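# Reproduce the reference drawing on the paper pad

## Task

Using the markers, draw the reference image called 'drawing' on the paper pad. The image stands for the entire sheet, and its upper edge goes along whichever long side of the pad was farthest from the robot when the scene began. The narrow strip next to the pad is for practice and is not checked.

## Robot and tools

Robot: two arms, left_arm and right_arm, each with a six-joint arm and a two-finger gripper. Left base sits near (-0.006, +0.341, 0) m and right base near (-0.005, -0.338, 0) m. Scene frame: origin at table height, halfway between the nominal bases; +x points away from the robot across the table, +z points up, and left_arm is on the +y side. Arm names do not match image left or right. The pad's far long edge (the top of the drawing) is therefore its +x side.

Gripper: fingers point along the gripper's +z axis and separate along its y axis. end_effector_position is the point between the pads, roughly 1 cm short of the fingertips. Printed hand positions and quaternions (wxyz, scene frame) may be off by a few cm, more when reaching far.

Row layout (used by execute_actions and move): exactly 14 numbers, each in [-1, 1], always for both arms. First the seven left_arm numbers, then the seven right_arm numbers. Per arm the order is: wrist pitch (joint4), wrist roll (joint6), shoulder (joint2), wrist yaw (joint5), elbow (joint3), waist (joint1), gripper opening. The six joint numbers are offsets, not poses: they count from the arm's Joint targets as they stand when the action or call starts, never from the previous row, so sending the same offset again moves further. Scale: 1.0 equals 2.224 rad for waist, shoulder and elbow, and 8.485 rad for wrist pitch, wrist yaw and wrist roll (so small wrist changes need tiny numbers). The opening number is absolute: +1 fully open, -1 shut. Sending 0 for an opening is a real close-ish command, so repeat the current value to leave a gripper alone.

Joint ranges (rad): waist -2.618 to 3.054, shoulder 0.000 to 3.142, elbow 0.000 to 3.142, wrist pitch -1.571 to 1.571, wrist yaw -1.571 to 1.571, wrist roll -2.094 to 2.094. An action aiming beyond an end by more than 0.059 rad (waist, shoulder, elbow, wrist pitch) or 0.124 rad (wrist yaw, wrist roll) is rejected for both arms; if the first action of a call fails this, the whole call is rejected. Real ends may differ from these by the same margins.

Tools:
- execute_actions(actions, cameras): actions is a list of actions; each action is a table of up to 15 rows, one row per 1/30 s step; a shorter table repeats its final row until step 15. Images arrive only if actions is empty or cameras names them. Joint speed is capped, and per step each target stays within 0.339 rad (big joints) or 2.2 rad (wrist joints) of the measured angle; big jumps need several actions.
- move(target, speed, blend, opening_speed, grip_force, blocking, cameras): target is one 14-number row or a list of up to 15 rows, all offsets from the same current Joint targets. speed is rad/s for the joint with the longest way, 0.004 to 12.57, default 0.5. blend (rad) rounds corners between listed targets; 0 stops at each. opening_speed is gripper change per second on the -1..+1 scale, at least 0.2. grip_force is newtons per pad, 10 to 50, one value or one per arm; it persists. blocking=false returns after about 0.5 s while the motion continues. The whole path is capped at 10 s. Result adds a move: line such as done, off_target, moving, held or fault, plus limits=held if steps were withheld.
- wait(seconds, cameras): 0 to 3600 s, sends nothing new; a running move keeps going.
- stop(cameras): brakes a running move.
- zoom_image(camera, region): region [x0, y0, x1, y1] in pixels of that camera's newest image, at most 504 by 504.
- show_instructions(): shows the reference image(s). read_manual(section): licence text only. finished_scene(scene=1): ends the scene permanently.

Cameras: cam_high, cam_low, cam_above, cam_left_wrist, cam_right_wrist, each 672x504. cameras ["all"] shows every one, [] none.

Result lines: Joint positions and Joint velocities list each arm's joints in the order above (rad, rad/s) followed by the finger gap (m; 0.094 when fully open). Joint targets are what the next offsets count from. Tool commands gives current gripper commands. grip_measured is finger opening on the command scale; grip_effort_nm is averaged gripper motor effort (negative closing). Joint torques are rough, with offsets and noise. Step readings list joint angles at some steps. "joint sent to its limit" means a joint hit its end; "joint command not followed" means the clearance check altered targets. MOTOR HOT appears near 75 °C; at 90 °C an OVER-TEMPERATURE FAULT folds that arm away for the rest of the scene.

Cautions: grip a marker firmly but avoid crushing; touch the paper gently, since faster motions and targets set deeper past contact press harder. Do not let a marker, the pad or anything else fall or end up off the table. Avoid striking fixed or heavy things, keep the two arms and grippers from touching each other, and avoid strain on wrist camera cables. Holding a stretched arm or pushing into an unreachable pose heats motors. If an arm is stuck pressing, command its targets back past its measured positions. Loose objects may occasionally get nudged by outside disturbances.

Each tool is called after "Call:" as a command line: name --argument value for each argument, lists and objects as JSON in quotes; but a table of rows of numbers goes row by row, as --pt "numbers of a row", without its own name.

Reference images:

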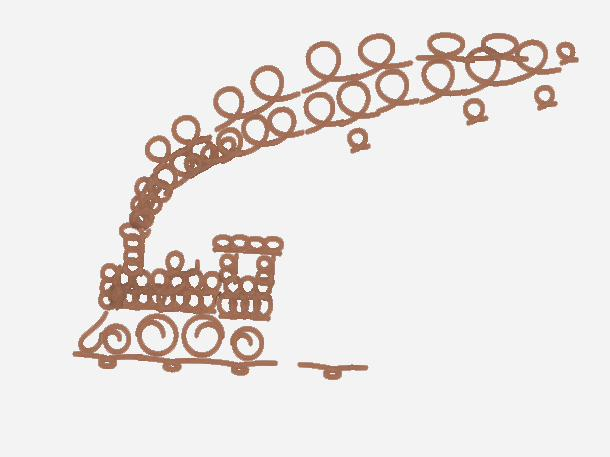

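## Session

I'll start by looking at the scene and the instructions.

Call:
execute_actions --actions '[]'

Call:
show_instructions

Scene clock: 0.00 s.
left_arm: end_effector_position=(+0.3943, +0.3350, +0.1104) grip_measured=+1.000 grip_effort_nm=n/a end_effector_quat_wxyz=(+0.619, -0.015, +0.785, -0.003) | right_arm: end_effector_position=(+0.3947, -0.3962, +0.1304) grip_measured=+1.000 grip_effort_nm=n/a end_effector_quat_wxyz=(+0.623, +0.065, +0.771, -0.114)
Joint names: [wrist pitch, wrist roll, shoulder, wrist yaw, elbow, waist]
Joint positions: left_arm=[1.014 -0.037 1.582 -0.053 0.332 -0.05 0.094] | right_arm=[0.967 -0.055 1.532 0.207 0.362 -0.038 0.094]
Joint velocities: within noise
Joint torques (N m): no reading
Heat: left arm: 34 °C; right arm: 34 °C.
Joint targets: left_arm=[1.021 -0.037 1.573 -0.053 0.341 -0.050] | right_arm=[0.979 -0.054 1.522 0.208 0.373 -0.038]
Tool commands: left_gripper/opening=+1.0 right_gripper/opening=+1.0

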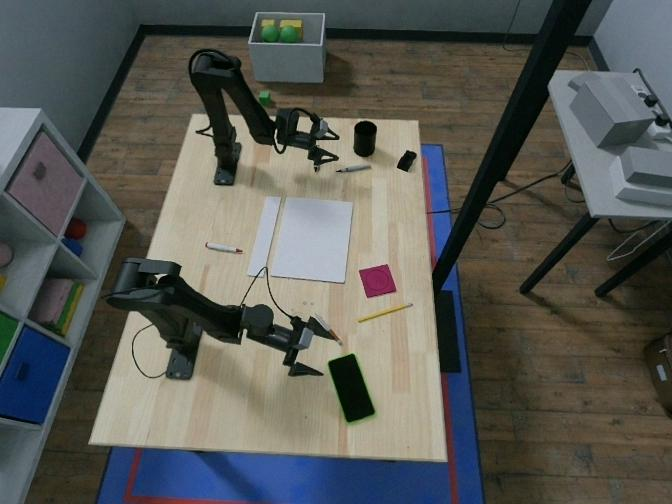

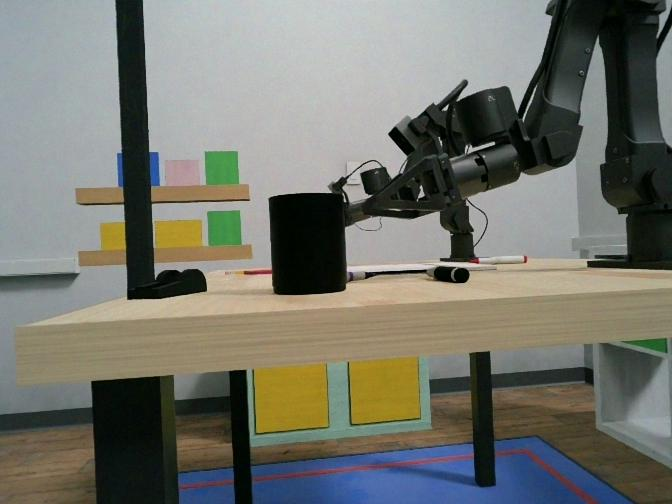

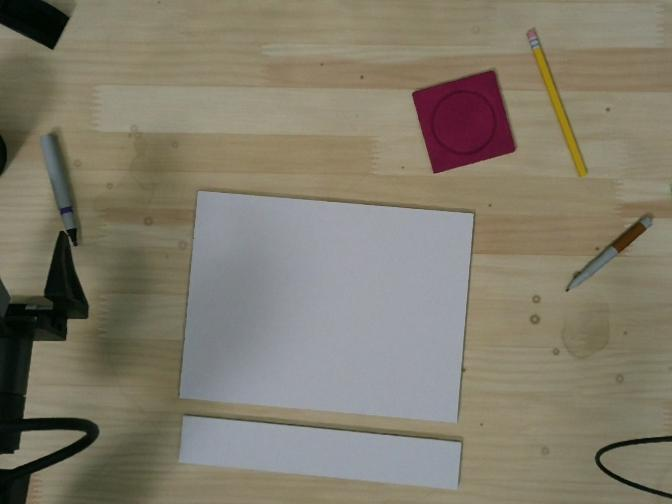

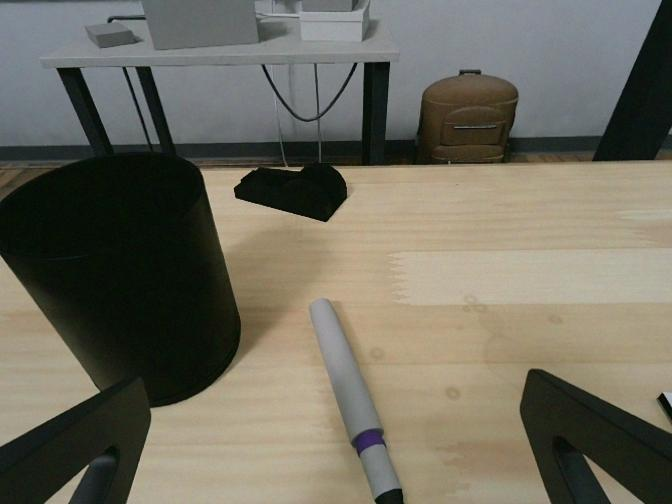

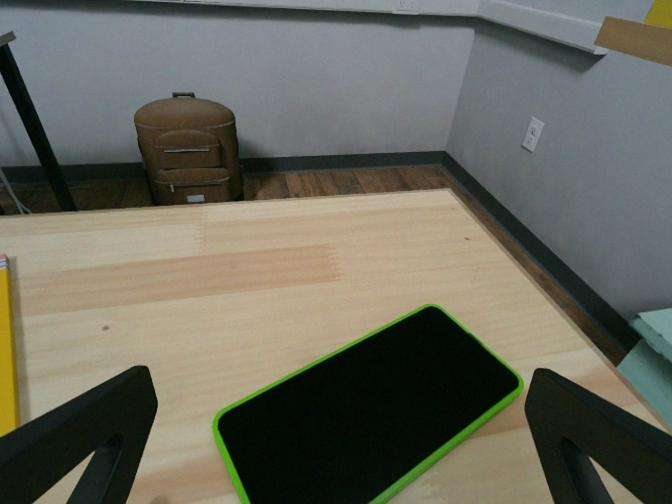

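Reference images for this scene: drawing.

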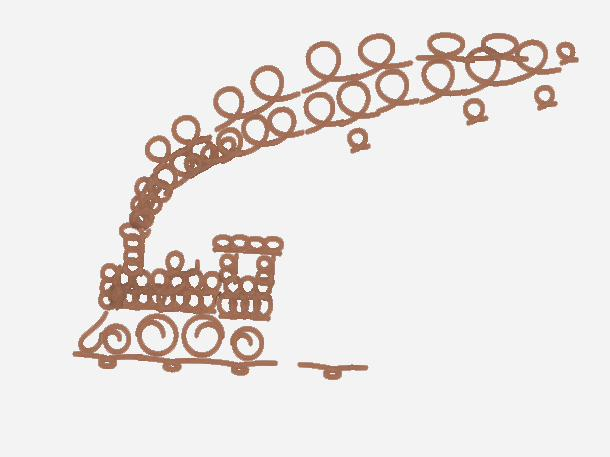

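Call:
zoom_image --camera "cam_above" --region '[520, 160, 672, 320]'

Call:
zoom_image --camera "cam_high" --region '[150, 120, 450, 400]'

Call:
zoom_image --camera "cam_above" --region '[0, 100, 140, 280]'

Call:
zoom_image --camera "cam_above" --region '[150, 170, 510, 504]'

Call:
zoom_image --camera "cam_low" --region '[200, 180, 560, 320]'

Scaled by 3.150 from the camera's image (finer frame: 960x720).

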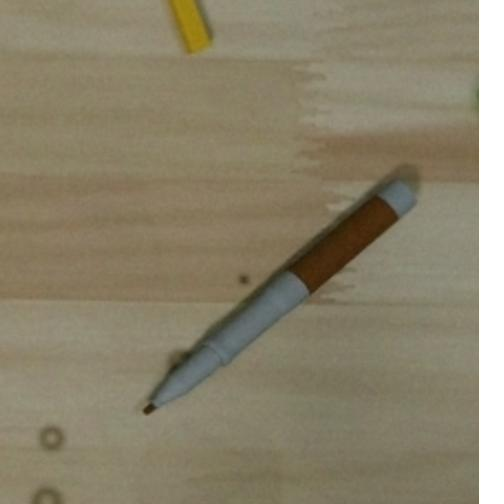

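Scaled by 1.680 from the camera's image (finer frame: 960x720).

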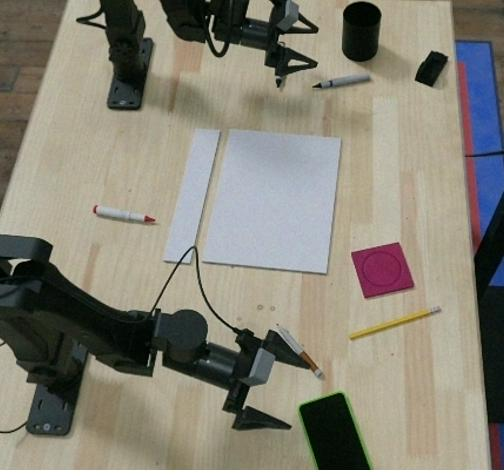

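Scaled by 2.800 from the camera's image (finer frame: 960x720).

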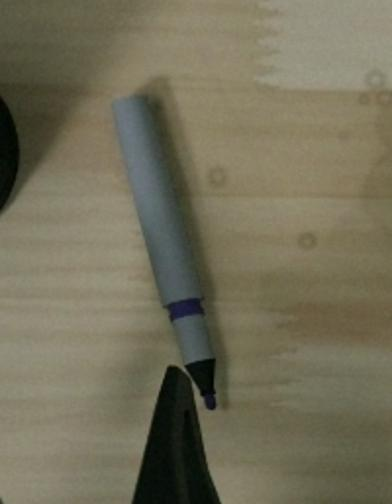

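Scaled by 1.400 from the camera's image (finer frame: 960x720).

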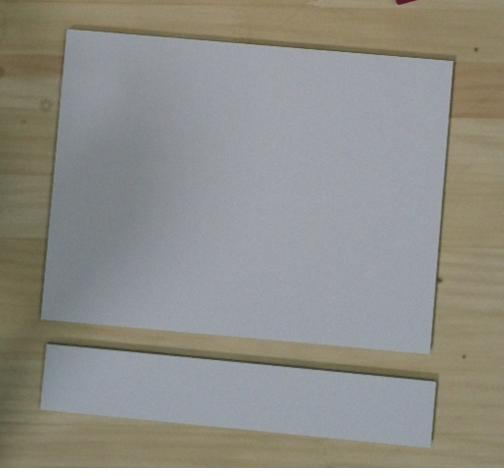

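Scaled by 1.400 from the camera's image (finer frame: 960x720).

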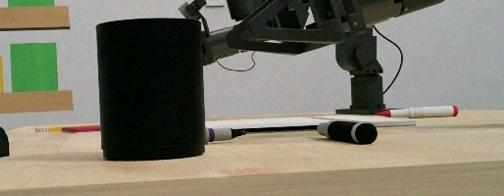

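Call:
move --target '[0,0,0,0,0,0,1, -0.2847,0.1382,0.2689,-0.0245,0.7253,0.1491,1]' --speed 1.2 --cameras '["cam_above","cam_right_wrist","cam_high"]'

Scene clock: 13.60 s.
left_arm: end_effector_position=(+0.3943, +0.3350, +0.1104) grip_measured=+1.000 grip_effort_nm=0.00 end_effector_quat_wxyz=(+0.619, -0.015, +0.785, -0.003) | right_arm: end_effector_position=(+0.3841, -0.2270, +0.1141) grip_measured=+1.000 grip_effort_nm=0.00 end_effector_quat_wxyz=(-0.004, +0.405, +0.914, -0.004)
Joint positions: left_arm=[1.014 -0.037 1.582 -0.053 0.332 -0.05 0.094] | right_arm=[-1.421 1.111 2.114 0 1.953 0.293 0.094]
Joint torques (N m): left_arm=[1.67 0.03 -6.48 -0.04 5.34 -0.08] | right_arm=[0.2 0.08 -8.1 0.01 8.58 0.05]
Heat: left arm: 35 °C; right arm: 37 °C.
Joint targets: left_arm=[1.021 -0.037 1.573 -0.053 0.341 -0.050] | right_arm=[-1.437 1.118 2.120 0.000 1.986 0.294]
move: done
Images, in order (width x height): cam_high 672x504, cam_above 672x504, cam_right_wrist 672x504.

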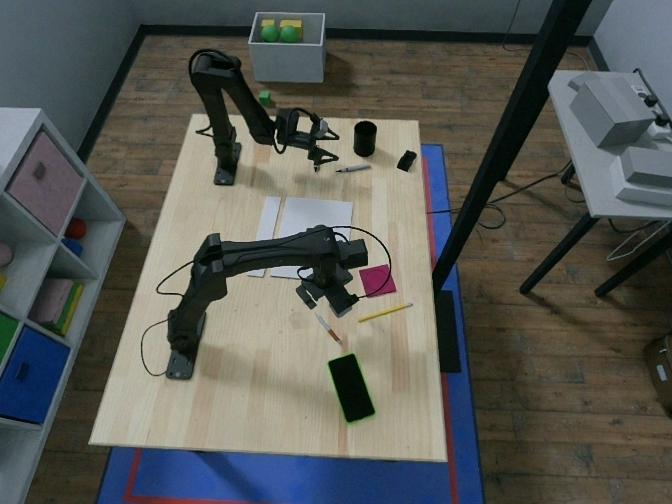

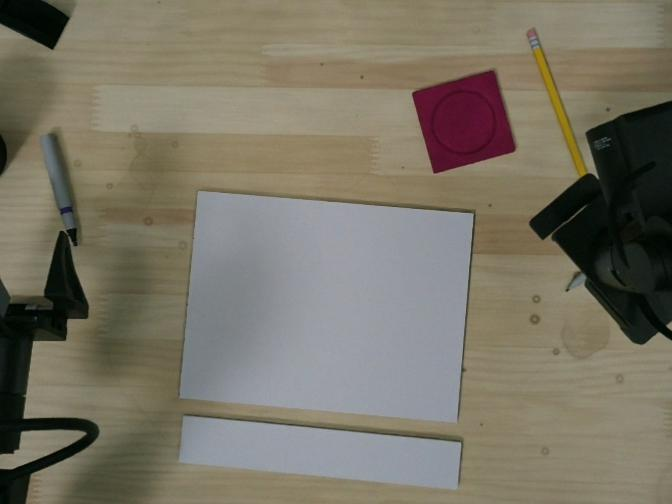

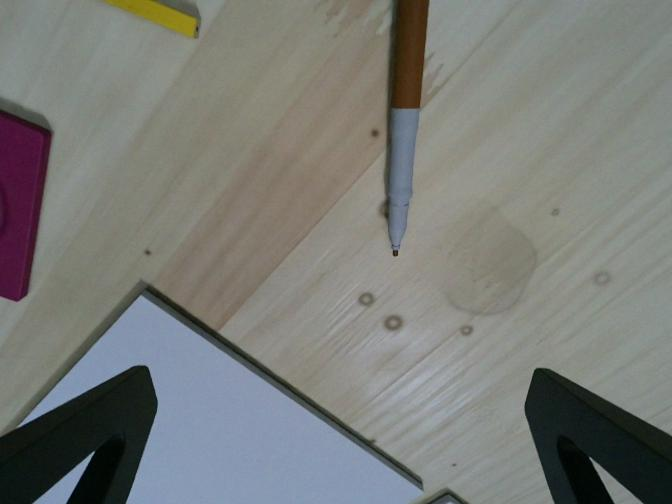

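Call:
move --target '[0,0,0,0,0,0,1, 0.0194,-0.0209,0.0170,0,-0.0520,-0.0795,1]' --speed 0.4 --cameras '["cam_above","cam_right_wrist"]'

Scene clock: 18.53 s.
left_arm: end_effector_position=(+0.3943, +0.3350, +0.1104) grip_measured=+1.000 grip_effort_nm=0.00 end_effector_quat_wxyz=(+0.619, -0.015, +0.785, -0.003) | right_arm: end_effector_position=(+0.4108, -0.2967, +0.0766) grip_measured=+1.000 grip_effort_nm=0.00 end_effector_quat_wxyz=(-0.002, +0.413, +0.911, +0.002)
Joint positions: left_arm=[1.014 -0.037 1.582 -0.053 0.332 -0.05 0.094] | right_arm=[-1.288 0.947 2.159 -0.006 1.875 0.111 0.094]
Joint torques (N m): left_arm=[1.68 0.05 -6.54 -0.03 5.31 0.06] | right_arm=[0.47 -0.04 -8.99 0.06 5.2 0.43]
Heat: left arm: 35 °C; right arm: 36 °C.
Joint targets: left_arm=[1.021 -0.037 1.573 -0.053 0.341 -0.050] | right_arm=[-1.272 0.941 2.158 0.000 1.870 0.117]
move: done

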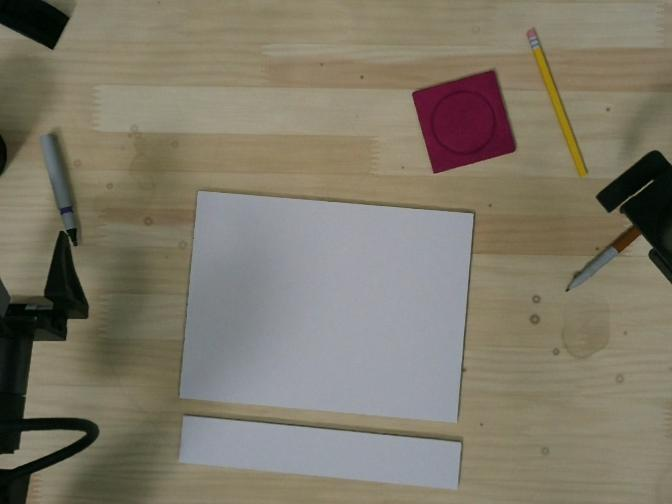

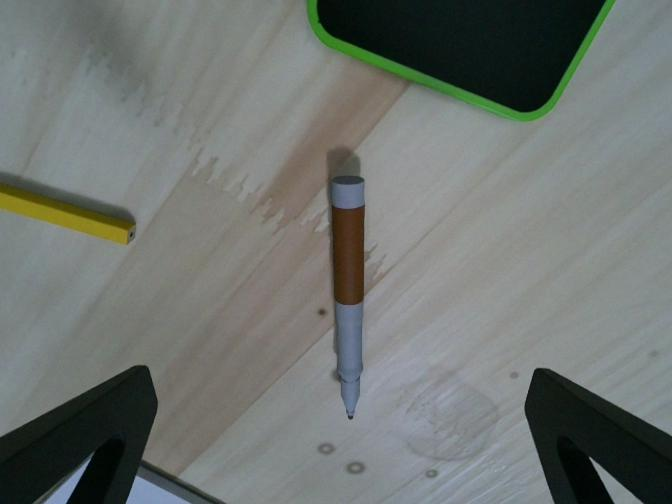

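Call:
wait --seconds 0

Scene clock: 19.93 s.
left_arm: end_effector_position=(+0.3943, +0.3350, +0.1104) grip_measured=+1.000 grip_effort_nm=0.00 end_effector_quat_wxyz=(+0.619, -0.015, +0.785, -0.003) | right_arm: end_effector_position=(+0.4110, -0.2967, +0.0766) grip_measured=+1.000 grip_effort_nm=0.00 end_effector_quat_wxyz=(-0.002, +0.413, +0.911, +0.002)
Joint positions: left_arm=[1.014 -0.037 1.582 -0.053 0.332 -0.05 0.094] | right_arm=[-1.287 0.946 2.159 -0.006 1.875 0.111 0.094]
Joint torques (N m): left_arm=[1.64 0.06 -6.5 -0.04 5.3 -0.03] | right_arm=[0.46 -0.06 -8.96 0.06 5.22 0.43]
Heat: left arm: 36 °C; right arm: 36 °C.
Joint targets: left_arm=[1.021 -0.037 1.573 -0.053 0.341 -0.050] | right_arm=[-1.272 0.941 2.158 0.000 1.870 0.117]
Tool commands: left_gripper/opening=+1.0 right_gripper/opening=+1.0

Call:
move --target '[0,0,0,0,0,0,1, 0.0254,0,0.0094,0,-0.0874,-0.0027,1]' --speed 0.3 --cameras '["cam_above","cam_right_wrist","cam_high","cam_low"]'

Scene clock: 22.03 s.
left_arm: end_effector_position=(+0.3943, +0.3350, +0.1104) grip_measured=+1.000 grip_effort_nm=0.00 end_effector_quat_wxyz=(+0.619, -0.015, +0.785, -0.003) | right_arm: end_effector_position=(+0.4080, -0.2970, +0.0216) grip_measured=+1.000 grip_effort_nm=0.00 end_effector_quat_wxyz=(+0.000, +0.413, +0.911, +0.003)
Joint positions: left_arm=[1.014 -0.037 1.582 -0.053 0.332 -0.05 0.094] | right_arm=[-1.073 0.946 2.176 -0.006 1.682 0.111 0.094]
Joint torques (N m): left_arm=[1.68 0.01 -6.42 -0.06 5.14 -0.01] | right_arm=[0.49 -0.06 -8.72 0.06 4.94 -0.09]
Heat: left arm: 36 °C; right arm: 36 °C.
Joint targets: left_arm=[1.021 -0.037 1.573 -0.053 0.341 -0.050] | right_arm=[-1.057 0.941 2.179 0.000 1.676 0.111]
move: done
Images, in order (width x height): cam_high 672x504, cam_low 672x504, cam_above 672x504, cam_right_wrist 672x504.

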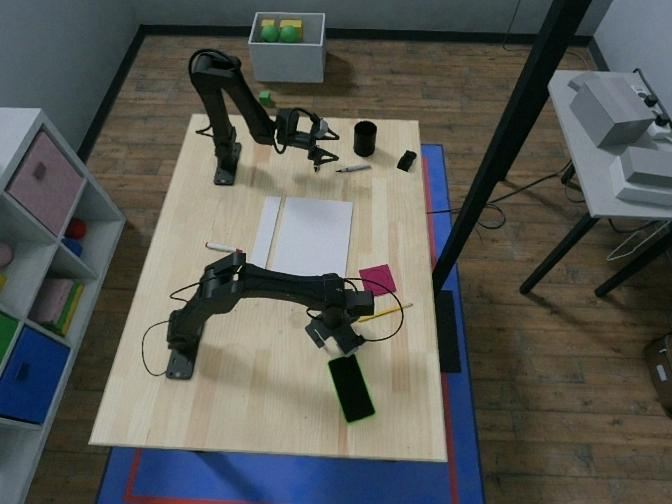

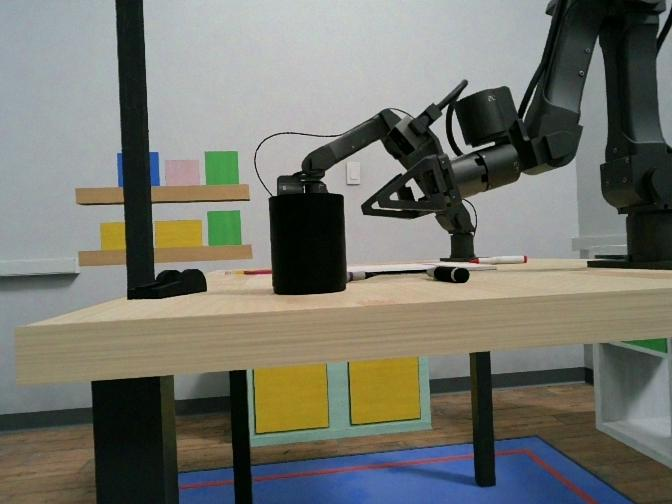

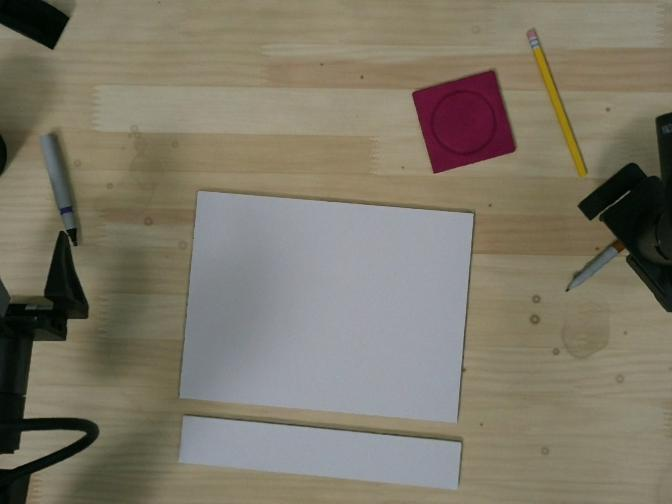

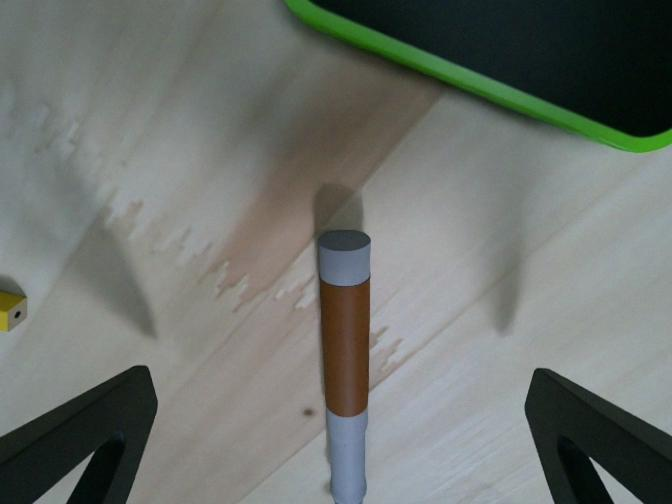

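Call:
move --target '[0,0,0,0,0,0,1, 0.0037,0,0.0044,0,-0.0097,0,1]' --speed 0.1 --cameras '["cam_right_wrist"]'

Scene clock: 23.73 s.
left_arm: end_effector_position=(+0.3943, +0.3350, +0.1104) grip_measured=+1.000 grip_effort_nm=0.00 end_effector_quat_wxyz=(+0.619, -0.015, +0.785, -0.003) | right_arm: end_effector_position=(+0.4087, -0.2969, +0.0140) grip_measured=+1.000 grip_effort_nm=0.00 end_effector_quat_wxyz=(+0.002, +0.413, +0.911, +0.004)
Joint positions: left_arm=[1.014 -0.037 1.582 -0.053 0.332 -0.05 0.094] | right_arm=[-1.041 0.946 2.183 -0.006 1.661 0.111 0.094]
Joint torques (N m): left_arm=[1.63 0.02 -6.34 -0.06 5.15 -0.09] | right_arm=[0.48 -0.06 -8.51 0.06 4.83 -0.08]
Heat: left arm: 36 °C; right arm: 36 °C.
Joint targets: left_arm=[1.021 -0.037 1.573 -0.053 0.341 -0.050] | right_arm=[-1.025 0.941 2.188 0.000 1.654 0.111]
move: done

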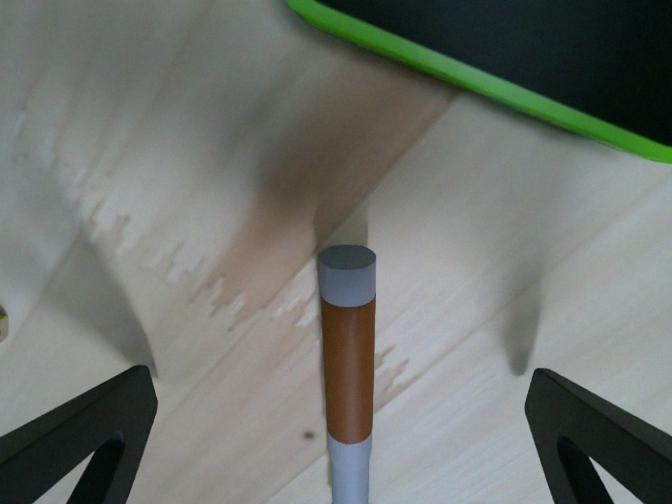

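Call:
move --target '[0,0,0,0,0,0,1, 0.0019,0,0.0022,0,-0.0048,0,1]' --speed 0.05 --cameras '["cam_right_wrist"]'

Scene clock: 24.83 s.
left_arm: end_effector_position=(+0.3943, +0.3350, +0.1104) grip_measured=+1.000 grip_effort_nm=0.00 end_effector_quat_wxyz=(+0.619, -0.015, +0.785, -0.003) | right_arm: end_effector_position=(+0.4088, -0.2969, +0.0097) grip_measured=+1.000 grip_effort_nm=0.00 end_effector_quat_wxyz=(+0.002, +0.413, +0.911, +0.005)
Joint positions: left_arm=[1.014 -0.037 1.582 -0.053 0.332 -0.05 0.094] | right_arm=[-1.026 0.946 2.188 -0.006 1.651 0.111 0.094]
Joint torques (N m): left_arm=[1.69 0.05 -6.32 -0.05 5.19 0.12] | right_arm=[0.47 -0.06 -8.55 0.06 4.79 -0.09]
Heat: left arm: 36 °C; right arm: 36 °C.
Joint targets: left_arm=[1.021 -0.037 1.573 -0.053 0.341 -0.050] | right_arm=[-1.009 0.941 2.194 0.000 1.644 0.111]
move: done

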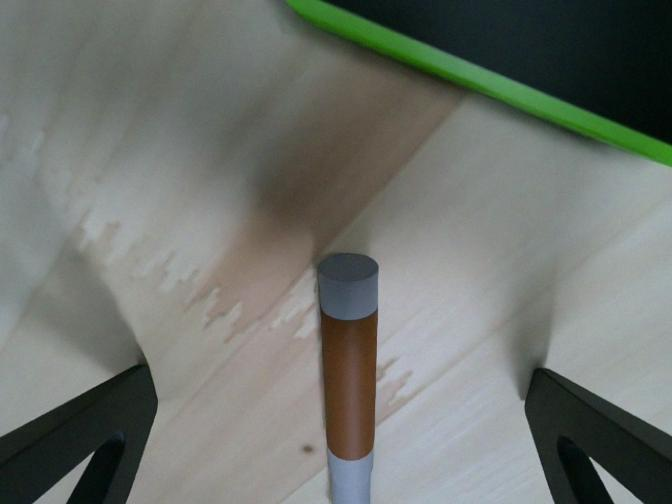

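Call:
move --target '[0,0,0,0,0,0,1, 0,0,0,0,0,0,-0.95]' --opening_speed 1.0 --cameras '["cam_right_wrist","cam_above"]'

Scene clock: 27.70 s.
left_arm: end_effector_position=(+0.3943, +0.3350, +0.1104) grip_measured=+1.000 grip_effort_nm=0.00 end_effector_quat_wxyz=(+0.619, -0.015, +0.785, -0.003) | right_arm: end_effector_position=(+0.4090, -0.2969, +0.0097) grip_measured=-0.781 grip_effort_nm=-1.03 end_effector_quat_wxyz=(+0.003, +0.413, +0.911, +0.005)
Joint positions: left_arm=[1.014 -0.037 1.582 -0.053 0.332 -0.05 0.094] | right_arm=[-1.025 0.946 2.188 -0.006 1.651 0.111 0.01]
Joint torques (N m): left_arm=[1.67 0.04 -6.38 -0.02 5.22 0.05] | right_arm=[0.48 -0.06 -8.51 0.06 4.78 -0.09]
Heat: left arm: 36 °C; right arm: 35 °C.
Joint targets: left_arm=[1.021 -0.037 1.573 -0.053 0.341 -0.050] | right_arm=[-1.009 0.941 2.194 0.000 1.644 0.111]
move: done
Images, in order (width x height): cam_above 672x504, cam_right_wrist 672x504.

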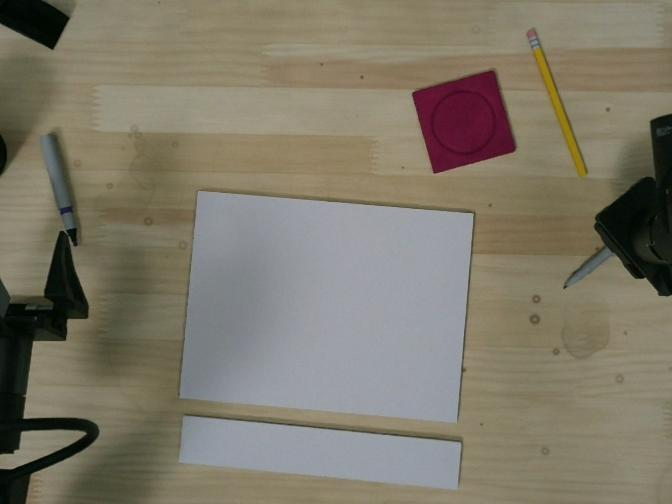

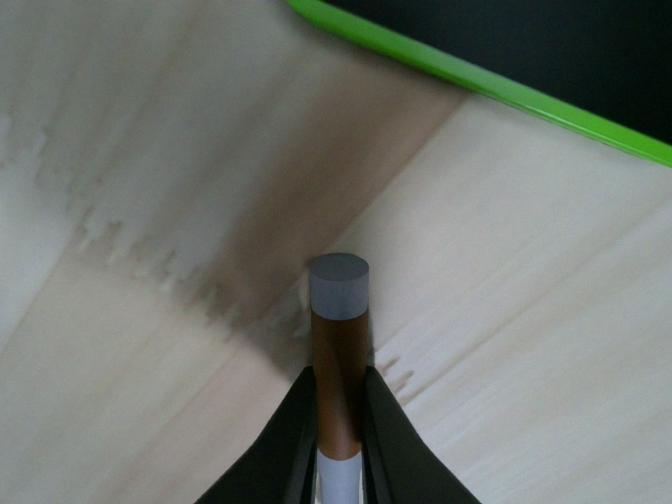

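Call:
move --pt "0 0 0 0 0 0 1 -0.0426 0 -0.0226 0 0.1347 0 -0.95" --pt "0 0 0 0 0 0 1 0.0989 -0.0555 -0.2221 0 -0.1996 0.2199 -0.95" --pt "0 0 0 0 0 0 1 0.2402 -0.1109 -0.1549 0 -0.4330 0.4627 -0.95" --speed '[0.4,1.0,1.0]' --blend '[0.1,0.3,0]' --cameras '["all"]'

Scene clock: 35.80 s.
left_arm: end_effector_position=(+0.3943, +0.3350, +0.1104) grip_measured=+1.000 grip_effort_nm=0.00 end_effector_quat_wxyz=(+0.619, -0.015, +0.785, -0.003) | right_arm: end_effector_position=(+0.2057, +0.1064, +0.1321) grip_measured=-0.781 grip_effort_nm=-1.03 end_effector_quat_wxyz=(+0.546, -0.405, +0.645, +0.349)
Joint positions: left_arm=[1.014 -0.037 1.582 -0.053 0.332 -0.05 0.094] | right_arm=[0.999 0.006 1.846 -0.005 0.687 1.141 0.01]
Joint torques (N m): left_arm=[1.67 0.03 -6.49 -0.05 5.16 -0.18] | right_arm=[1.92 -0.09 -6.06 0.06 4.48 -0.06]
Heat: left arm: 37 °C; right arm: 36 °C.
Joint targets: left_arm=[1.021 -0.037 1.573 -0.053 0.341 -0.050] | right_arm=[1.029 0.000 1.849 0.000 0.681 1.140]
move: done

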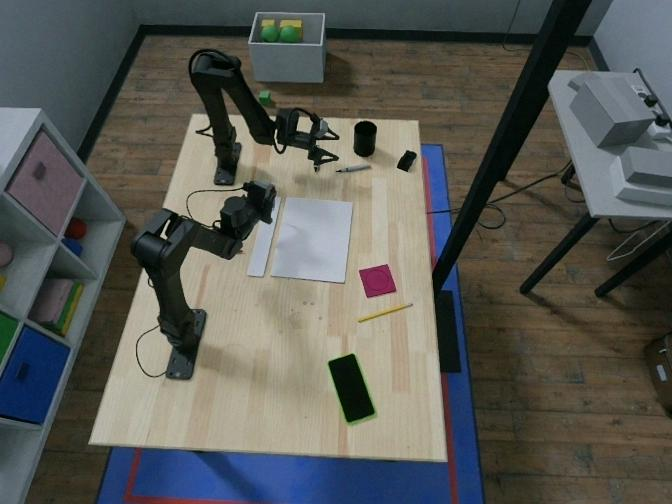

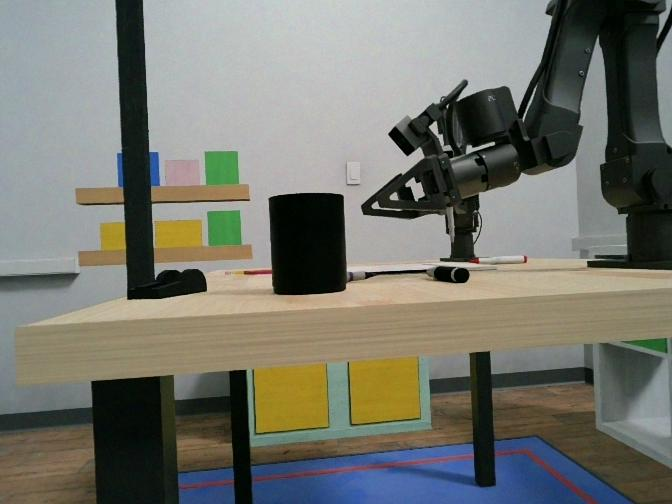

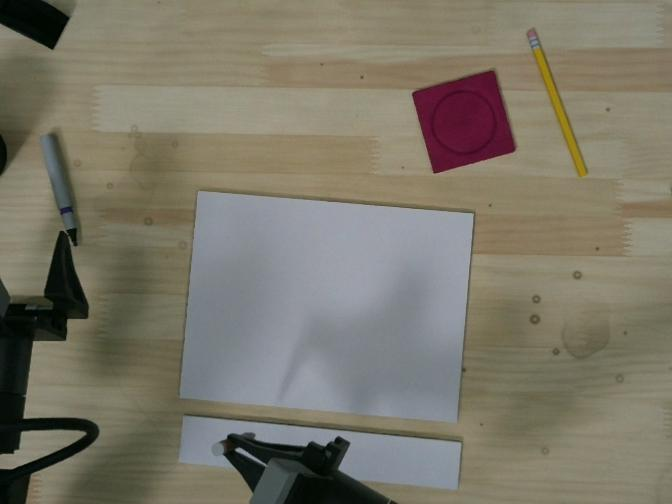

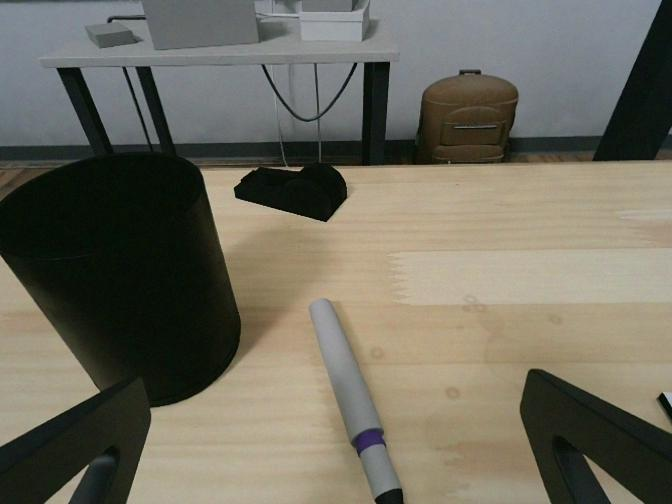

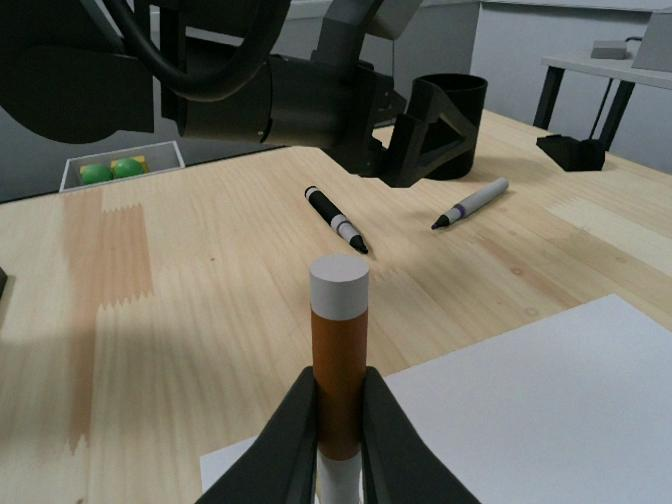

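Call:
move --target '[0,0,0,0,0,0,1, 0,0,0.0606,0,0.0154,0,-0.95]' --speed 0.2 --cameras '["cam_above","cam_low","cam_right_wrist"]'

Scene clock: 37.87 s.
left_arm: end_effector_position=(+0.3943, +0.3350, +0.1104) grip_measured=+1.000 grip_effort_nm=0.00 end_effector_quat_wxyz=(+0.619, -0.015, +0.785, -0.003) | right_arm: end_effector_position=(+0.2074, +0.1098, +0.0890) grip_measured=-0.781 grip_effort_nm=-1.03 end_effector_quat_wxyz=(+0.524, -0.417, +0.663, +0.335)
Joint positions: left_arm=[1.014 -0.037 1.582 -0.053 0.332 -0.05 0.094] | right_arm=[1.042 0.006 1.968 -0.005 0.697 1.141 0.01]
Joint torques (N m): left_arm=[1.7 0.06 -6.53 -0.08 5.31 0.02] | right_arm=[1.53 -0.07 -5.59 0.06 6.05 -0.06]
Heat: left arm: 37 °C; right arm: 36 °C.
Joint targets: left_arm=[1.021 -0.037 1.573 -0.053 0.341 -0.050] | right_arm=[1.029 0.000 1.984 0.000 0.715 1.140]
move: done
Images, in order (width x height): cam_low 672x504, cam_above 672x504, cam_right_wrist 672x504.

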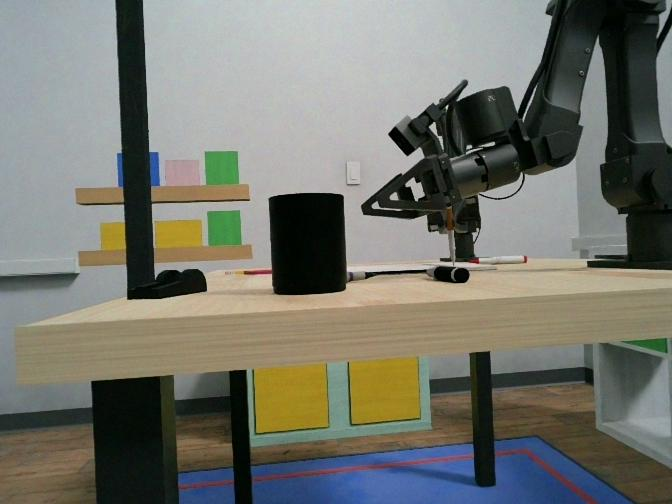

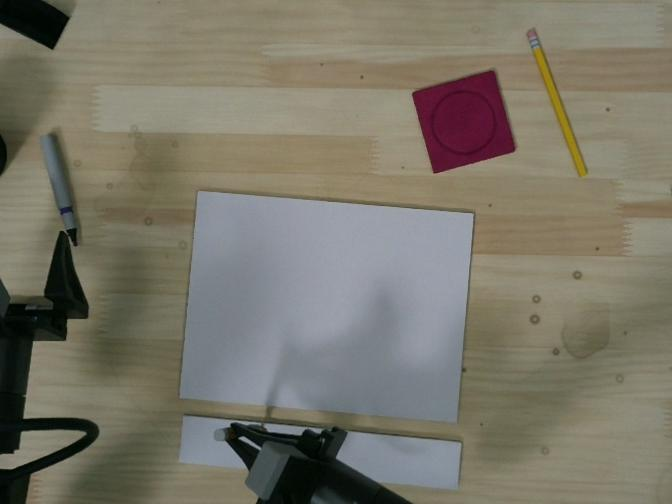

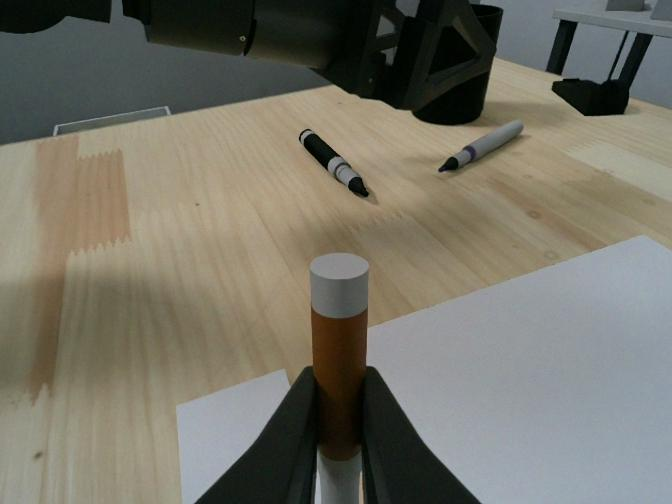

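Call:
zoom_image --camera "cam_low" --region '[380, 190, 560, 300]'

Call:
zoom_image --camera "cam_above" --region '[170, 380, 370, 504]'

Scaled by 2.800 from the camera's image (finer frame: 960x720).

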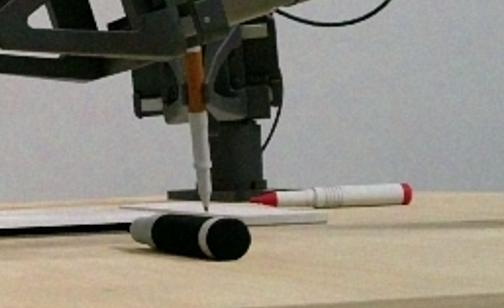

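Scaled by 2.520 from the camera's image (finer frame: 960x720).

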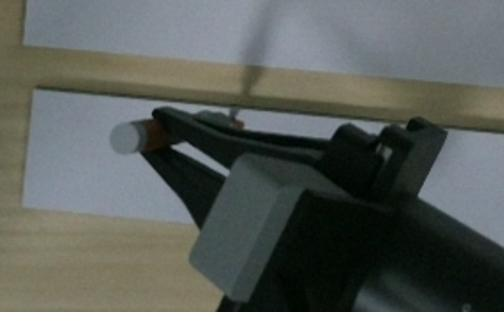

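Call:
move --target '[0,0,0,0,0,0,1, 0,0,-0.0372,0,-0.0492,0,-0.95]' --speed 0.15

Call:
move --target '[0,0,0,0,0,0,1, 0,0,0,0,0,0.0135,-0.95]' --speed 0.1

Call:
move --target '[0,0,0,0,0,0,1, 0,0,0,0,0,-0.0135,-0.95]' --speed 0.1

Call:
move --target '[0,0,0,0,0,0,1, 0,0,-0.0129,0,-0.0168,0,-0.95]' --speed 0.1

Call:
move --target '[0,0,0,0,0,0,1, 0,0,0.0129,0,0.0168,0,-0.95]' --speed 0.1

Scene clock: 46.83 s.
left_arm: end_effector_position=(+0.3943, +0.3350, +0.1104) grip_measured=+1.000 grip_effort_nm=0.00 end_effector_quat_wxyz=(+0.619, -0.015, +0.785, -0.003) | right_arm: end_effector_position=(+0.1996, +0.0935, +0.0882) grip_measured=-0.781 grip_effort_nm=-1.03 end_effector_quat_wxyz=(+0.521, -0.419, +0.665, +0.333)
Joint positions: left_arm=[1.014 -0.037 1.582 -0.053 0.332 -0.05 0.094] | right_arm=[1.057 0.006 1.918 -0.005 0.623 1.141 0.01]
Joint torques (N m): left_arm=[1.66 0.03 -6.45 -0.08 5.33 -0.08] | right_arm=[1.41 -0.06 -7.58 0.06 2.8 -0.08]
Heat: left arm: 38 °C; right arm: 36 °C.
Joint targets: left_arm=[1.021 -0.037 1.573 -0.053 0.341 -0.050] | right_arm=[1.029 0.000 1.901 0.000 0.605 1.140]
move: done

Scene clock: 47.50 s.
left_arm: end_effector_position=(+0.3943, +0.3350, +0.1104) grip_measured=+1.000 grip_effort_nm=0.00 end_effector_quat_wxyz=(+0.619, -0.015, +0.785, -0.003) | right_arm: end_effector_position=(+0.1916, +0.0972, +0.0882) grip_measured=-0.781 grip_effort_nm=-1.03 end_effector_quat_wxyz=(+0.519, -0.425, +0.661, +0.335)
Joint positions: left_arm=[1.014 -0.037 1.582 -0.053 0.332 -0.05 0.094] | right_arm=[1.057 0.002 1.918 0.001 0.623 1.161 0.01]
Joint torques (N m): left_arm=[1.67 0.03 -6.6 -0.04 5.2 -0.18] | right_arm=[1.41 -0.03 -7.61 -0.01 2.8 0.73]
Heat: left arm: 38 °C; right arm: 36 °C.
Joint targets: left_arm=[1.021 -0.037 1.573 -0.053 0.341 -0.050] | right_arm=[1.029 0.000 1.901 0.000 0.605 1.170]
move: done

Scene clock: 48.13 s.
left_arm: end_effector_position=(+0.3943, +0.3350, +0.1104) grip_measured=+1.000 grip_effort_nm=0.00 end_effector_quat_wxyz=(+0.619, -0.015, +0.785, -0.003) | right_arm: end_effector_position=(+0.1970, +0.0947, +0.0882) grip_measured=-0.781 grip_effort_nm=-1.03 end_effector_quat_wxyz=(+0.521, -0.421, +0.664, +0.332)
Joint positions: left_arm=[1.014 -0.037 1.582 -0.053 0.332 -0.05 0.094] | right_arm=[1.057 0.002 1.918 0 0.623 1.149 0.01]
Joint torques (N m): left_arm=[1.66 0.05 -6.45 -0.04 5.31 -0.12] | right_arm=[1.41 -0.03 -7.6 0 2.81 -0.75]
Heat: left arm: 38 °C; right arm: 37 °C.
Joint targets: left_arm=[1.021 -0.037 1.573 -0.053 0.341 -0.050] | right_arm=[1.029 0.000 1.901 0.000 0.605 1.140]
move: done

Scene clock: 48.83 s.
left_arm: end_effector_position=(+0.3943, +0.3350, +0.1104) grip_measured=+1.000 grip_effort_nm=0.00 end_effector_quat_wxyz=(+0.619, -0.015, +0.785, -0.003) | right_arm: end_effector_position=(+0.1937, +0.0857, +0.0880) grip_measured=-0.781 grip_effort_nm=-1.03 end_effector_quat_wxyz=(+0.519, -0.421, +0.666, +0.330)
Joint positions: left_arm=[1.014 -0.037 1.582 -0.053 0.332 -0.05 0.094] | right_arm=[1.058 0.002 1.889 0 0.586 1.147 0.01]
Joint torques (N m): left_arm=[1.65 0 -6.42 -0.01 5.24 -0.24] | right_arm=[1.4 -0.03 -7.31 0 2.77 -0.59]
Heat: left arm: 38 °C; right arm: 37 °C.
Joint targets: left_arm=[1.021 -0.037 1.573 -0.053 0.341 -0.050] | right_arm=[1.029 0.000 1.872 0.000 0.568 1.140]
move: done

Scene clock: 49.47 s.
left_arm: end_effector_position=(+0.3943, +0.3350, +0.1104) grip_measured=+1.000 grip_effort_nm=0.00 end_effector_quat_wxyz=(+0.619, -0.015, +0.785, -0.003) | right_arm: end_effector_position=(+0.1940, +0.0863, +0.0889) grip_measured=-0.781 grip_effort_nm=-1.03 end_effector_quat_wxyz=(+0.520, -0.421, +0.666, +0.331)
Joint positions: left_arm=[1.014 -0.037 1.582 -0.053 0.332 -0.05 0.094] | right_arm=[1.058 0.002 1.889 0 0.588 1.147 0.01]
Joint torques (N m): left_arm=[1.68 0.05 -6.56 -0.04 5.16 -0.05] | right_arm=[1.4 -0.03 -5.19 0 5.86 -0.59]
Heat: left arm: 38 °C; right arm: 37 °C.
Joint targets: left_arm=[1.021 -0.037 1.573 -0.053 0.341 -0.050] | right_arm=[1.029 0.000 1.901 0.000 0.606 1.140]
move: done

Call:
move --pt "0 0 0 0 0 0 1 0 0 -0.0675 0 0 0 -0.95" --pt "0 0 0 0 0 0 1 0 0 -0.0675 0 0 -0.25 -0.95" --speed '[0.5,1.0]' --blend '[0.03,0]' --cameras '["cam_above"]'

Call:
zoom_image --camera "cam_above" --region '[170, 400, 350, 490]'

Scene clock: 52.70 s.
left_arm: end_effector_position=(+0.3943, +0.3350, +0.1104) grip_measured=+1.000 grip_effort_nm=0.00 end_effector_quat_wxyz=(+0.619, -0.015, +0.785, -0.003) | right_arm: end_effector_position=(+0.3900, -0.0869, +0.1331) grip_measured=-0.781 grip_effort_nm=-1.03 end_effector_quat_wxyz=(+0.623, -0.211, +0.732, +0.180)
Joint positions: left_arm=[1.014 -0.037 1.582 -0.053 0.332 -0.05 0.094] | right_arm=[1.024 0.002 1.772 0.004 0.588 0.583 0.01]
Joint torques (N m): left_arm=[1.68 0.03 -6.46 -0.09 5.33 0.06] | right_arm=[1.72 -0.03 -7.25 -0.04 6.46 -0.08]
Heat: left arm: 38 °C; right arm: 37 °C.
Joint targets: left_arm=[1.021 -0.037 1.573 -0.053 0.341 -0.050] | right_arm=[1.029 0.000 1.751 0.000 0.606 0.584]
move: done

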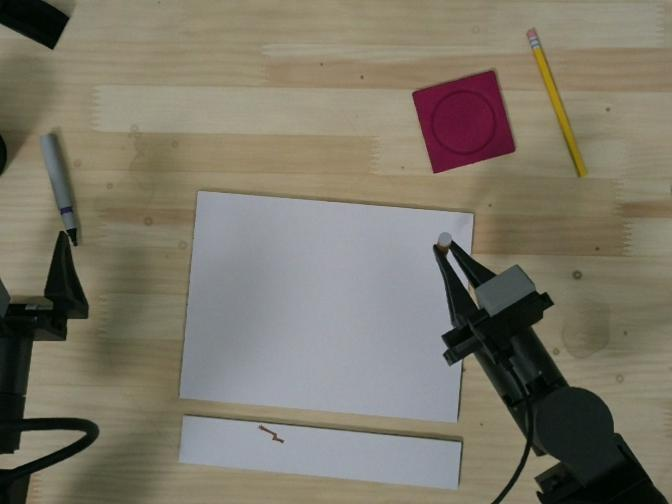

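Scaled by 2.800 from the camera's image (finer frame: 960x720).

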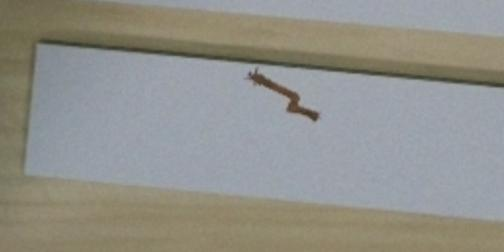

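Call:
move --target '[0,0,0,0,0,0,1, 0,0,0,0,0,0.0135,-0.95]' --speed 0.1

Call:
move --target '[0,0,0,0,0,0,1, 0,0,0,0,0,-0.0135,-0.95]' --speed 0.1

Call:
move --target '[0,0,0,0,0,0,1, 0,0,0.0129,0,0.0168,0,-0.95]' --speed 0.1

Call:
move --target '[0,0,0,0,0,0,1, 0,0,-0.0129,0,-0.0168,0,-0.95]' --speed 0.1

Scene clock: 58.47 s.
left_arm: end_effector_position=(+0.3943, +0.3350, +0.1104) grip_measured=+1.000 grip_effort_nm=0.00 end_effector_quat_wxyz=(+0.619, -0.015, +0.785, -0.003) | right_arm: end_effector_position=(+0.3831, -0.0763, +0.1331) grip_measured=-0.781 grip_effort_nm=-1.03 end_effector_quat_wxyz=(+0.620, -0.221, +0.729, +0.189)
Joint positions: left_arm=[1.014 -0.037 1.582 -0.053 0.332 -0.05 0.094] | right_arm=[1.024 0.002 1.772 0.004 0.588 0.61 0.01]
Joint torques (N m): left_arm=[1.69 0.05 -6.58 -0.01 5.34 -0.1] | right_arm=[1.71 -0.03 -7.27 -0.04 6.43 0.36]
Heat: left arm: 38 °C; right arm: 37 °C.
Joint targets: left_arm=[1.021 -0.037 1.573 -0.053 0.341 -0.050] | right_arm=[1.029 0.000 1.751 0.000 0.606 0.614]
move: done

Scene clock: 59.23 s.
left_arm: end_effector_position=(+0.3943, +0.3350, +0.1104) grip_measured=+1.000 grip_effort_nm=0.00 end_effector_quat_wxyz=(+0.619, -0.015, +0.785, -0.003) | right_arm: end_effector_position=(+0.3886, -0.0847, +0.1331) grip_measured=-0.781 grip_effort_nm=-1.03 end_effector_quat_wxyz=(+0.622, -0.213, +0.731, +0.182)
Joint positions: left_arm=[1.014 -0.037 1.582 -0.053 0.332 -0.05 0.094] | right_arm=[1.024 0.002 1.772 0.004 0.588 0.588 0.01]
Joint torques (N m): left_arm=[1.65 0.06 -6.43 -0.01 5.31 -0.13] | right_arm=[1.71 -0.03 -7.25 -0.04 6.45 -0.38]
Heat: left arm: 38 °C; right arm: 37 °C.
Joint targets: left_arm=[1.021 -0.037 1.573 -0.053 0.341 -0.050] | right_arm=[1.029 0.000 1.751 0.000 0.606 0.584]
move: done

Scene clock: 60.13 s.
left_arm: end_effector_position=(+0.3943, +0.3350, +0.1104) grip_measured=+1.000 grip_effort_nm=0.00 end_effector_quat_wxyz=(+0.619, -0.015, +0.785, -0.003) | right_arm: end_effector_position=(+0.3938, -0.0813, +0.1418) grip_measured=-0.781 grip_effort_nm=-1.03 end_effector_quat_wxyz=(+0.630, -0.211, +0.724, +0.185)
Joint positions: left_arm=[1.014 -0.037 1.582 -0.053 0.332 -0.05 0.094] | right_arm=[1.022 0.002 1.775 0.004 0.614 0.588 0.01]
Joint torques (N m): left_arm=[1.66 0.01 -6.43 -0.05 5.19 -0.05] | right_arm=[1.73 -0.03 -5.42 -0.04 7.56 -0.39]
Heat: left arm: 38 °C; right arm: 37 °C.
Joint targets: left_arm=[1.021 -0.037 1.573 -0.053 0.341 -0.050] | right_arm=[1.029 0.000 1.780 0.000 0.643 0.584]
move: done

Scene clock: 60.73 s.
left_arm: end_effector_position=(+0.3943, +0.3350, +0.1104) grip_measured=+1.000 grip_effort_nm=0.00 end_effector_quat_wxyz=(+0.619, -0.015, +0.785, -0.003) | right_arm: end_effector_position=(+0.3938, -0.0813, +0.1418) grip_measured=-0.781 grip_effort_nm=-1.03 end_effector_quat_wxyz=(+0.630, -0.211, +0.724, +0.185)
Joint positions: left_arm=[1.014 -0.037 1.582 -0.053 0.332 -0.05 0.094] | right_arm=[1.022 0.002 1.775 0.004 0.614 0.588 0.01]
Joint torques (N m): left_arm=[1.68 0.01 -6.52 -0.04 5.26 -0.06] | right_arm=[1.72 -0.03 -7.58 -0.04 4.25 -0.39]
Heat: left arm: 38 °C; right arm: 37 °C.
Joint targets: left_arm=[1.021 -0.037 1.573 -0.053 0.341 -0.050] | right_arm=[1.029 0.000 1.751 0.000 0.605 0.584]
move: done


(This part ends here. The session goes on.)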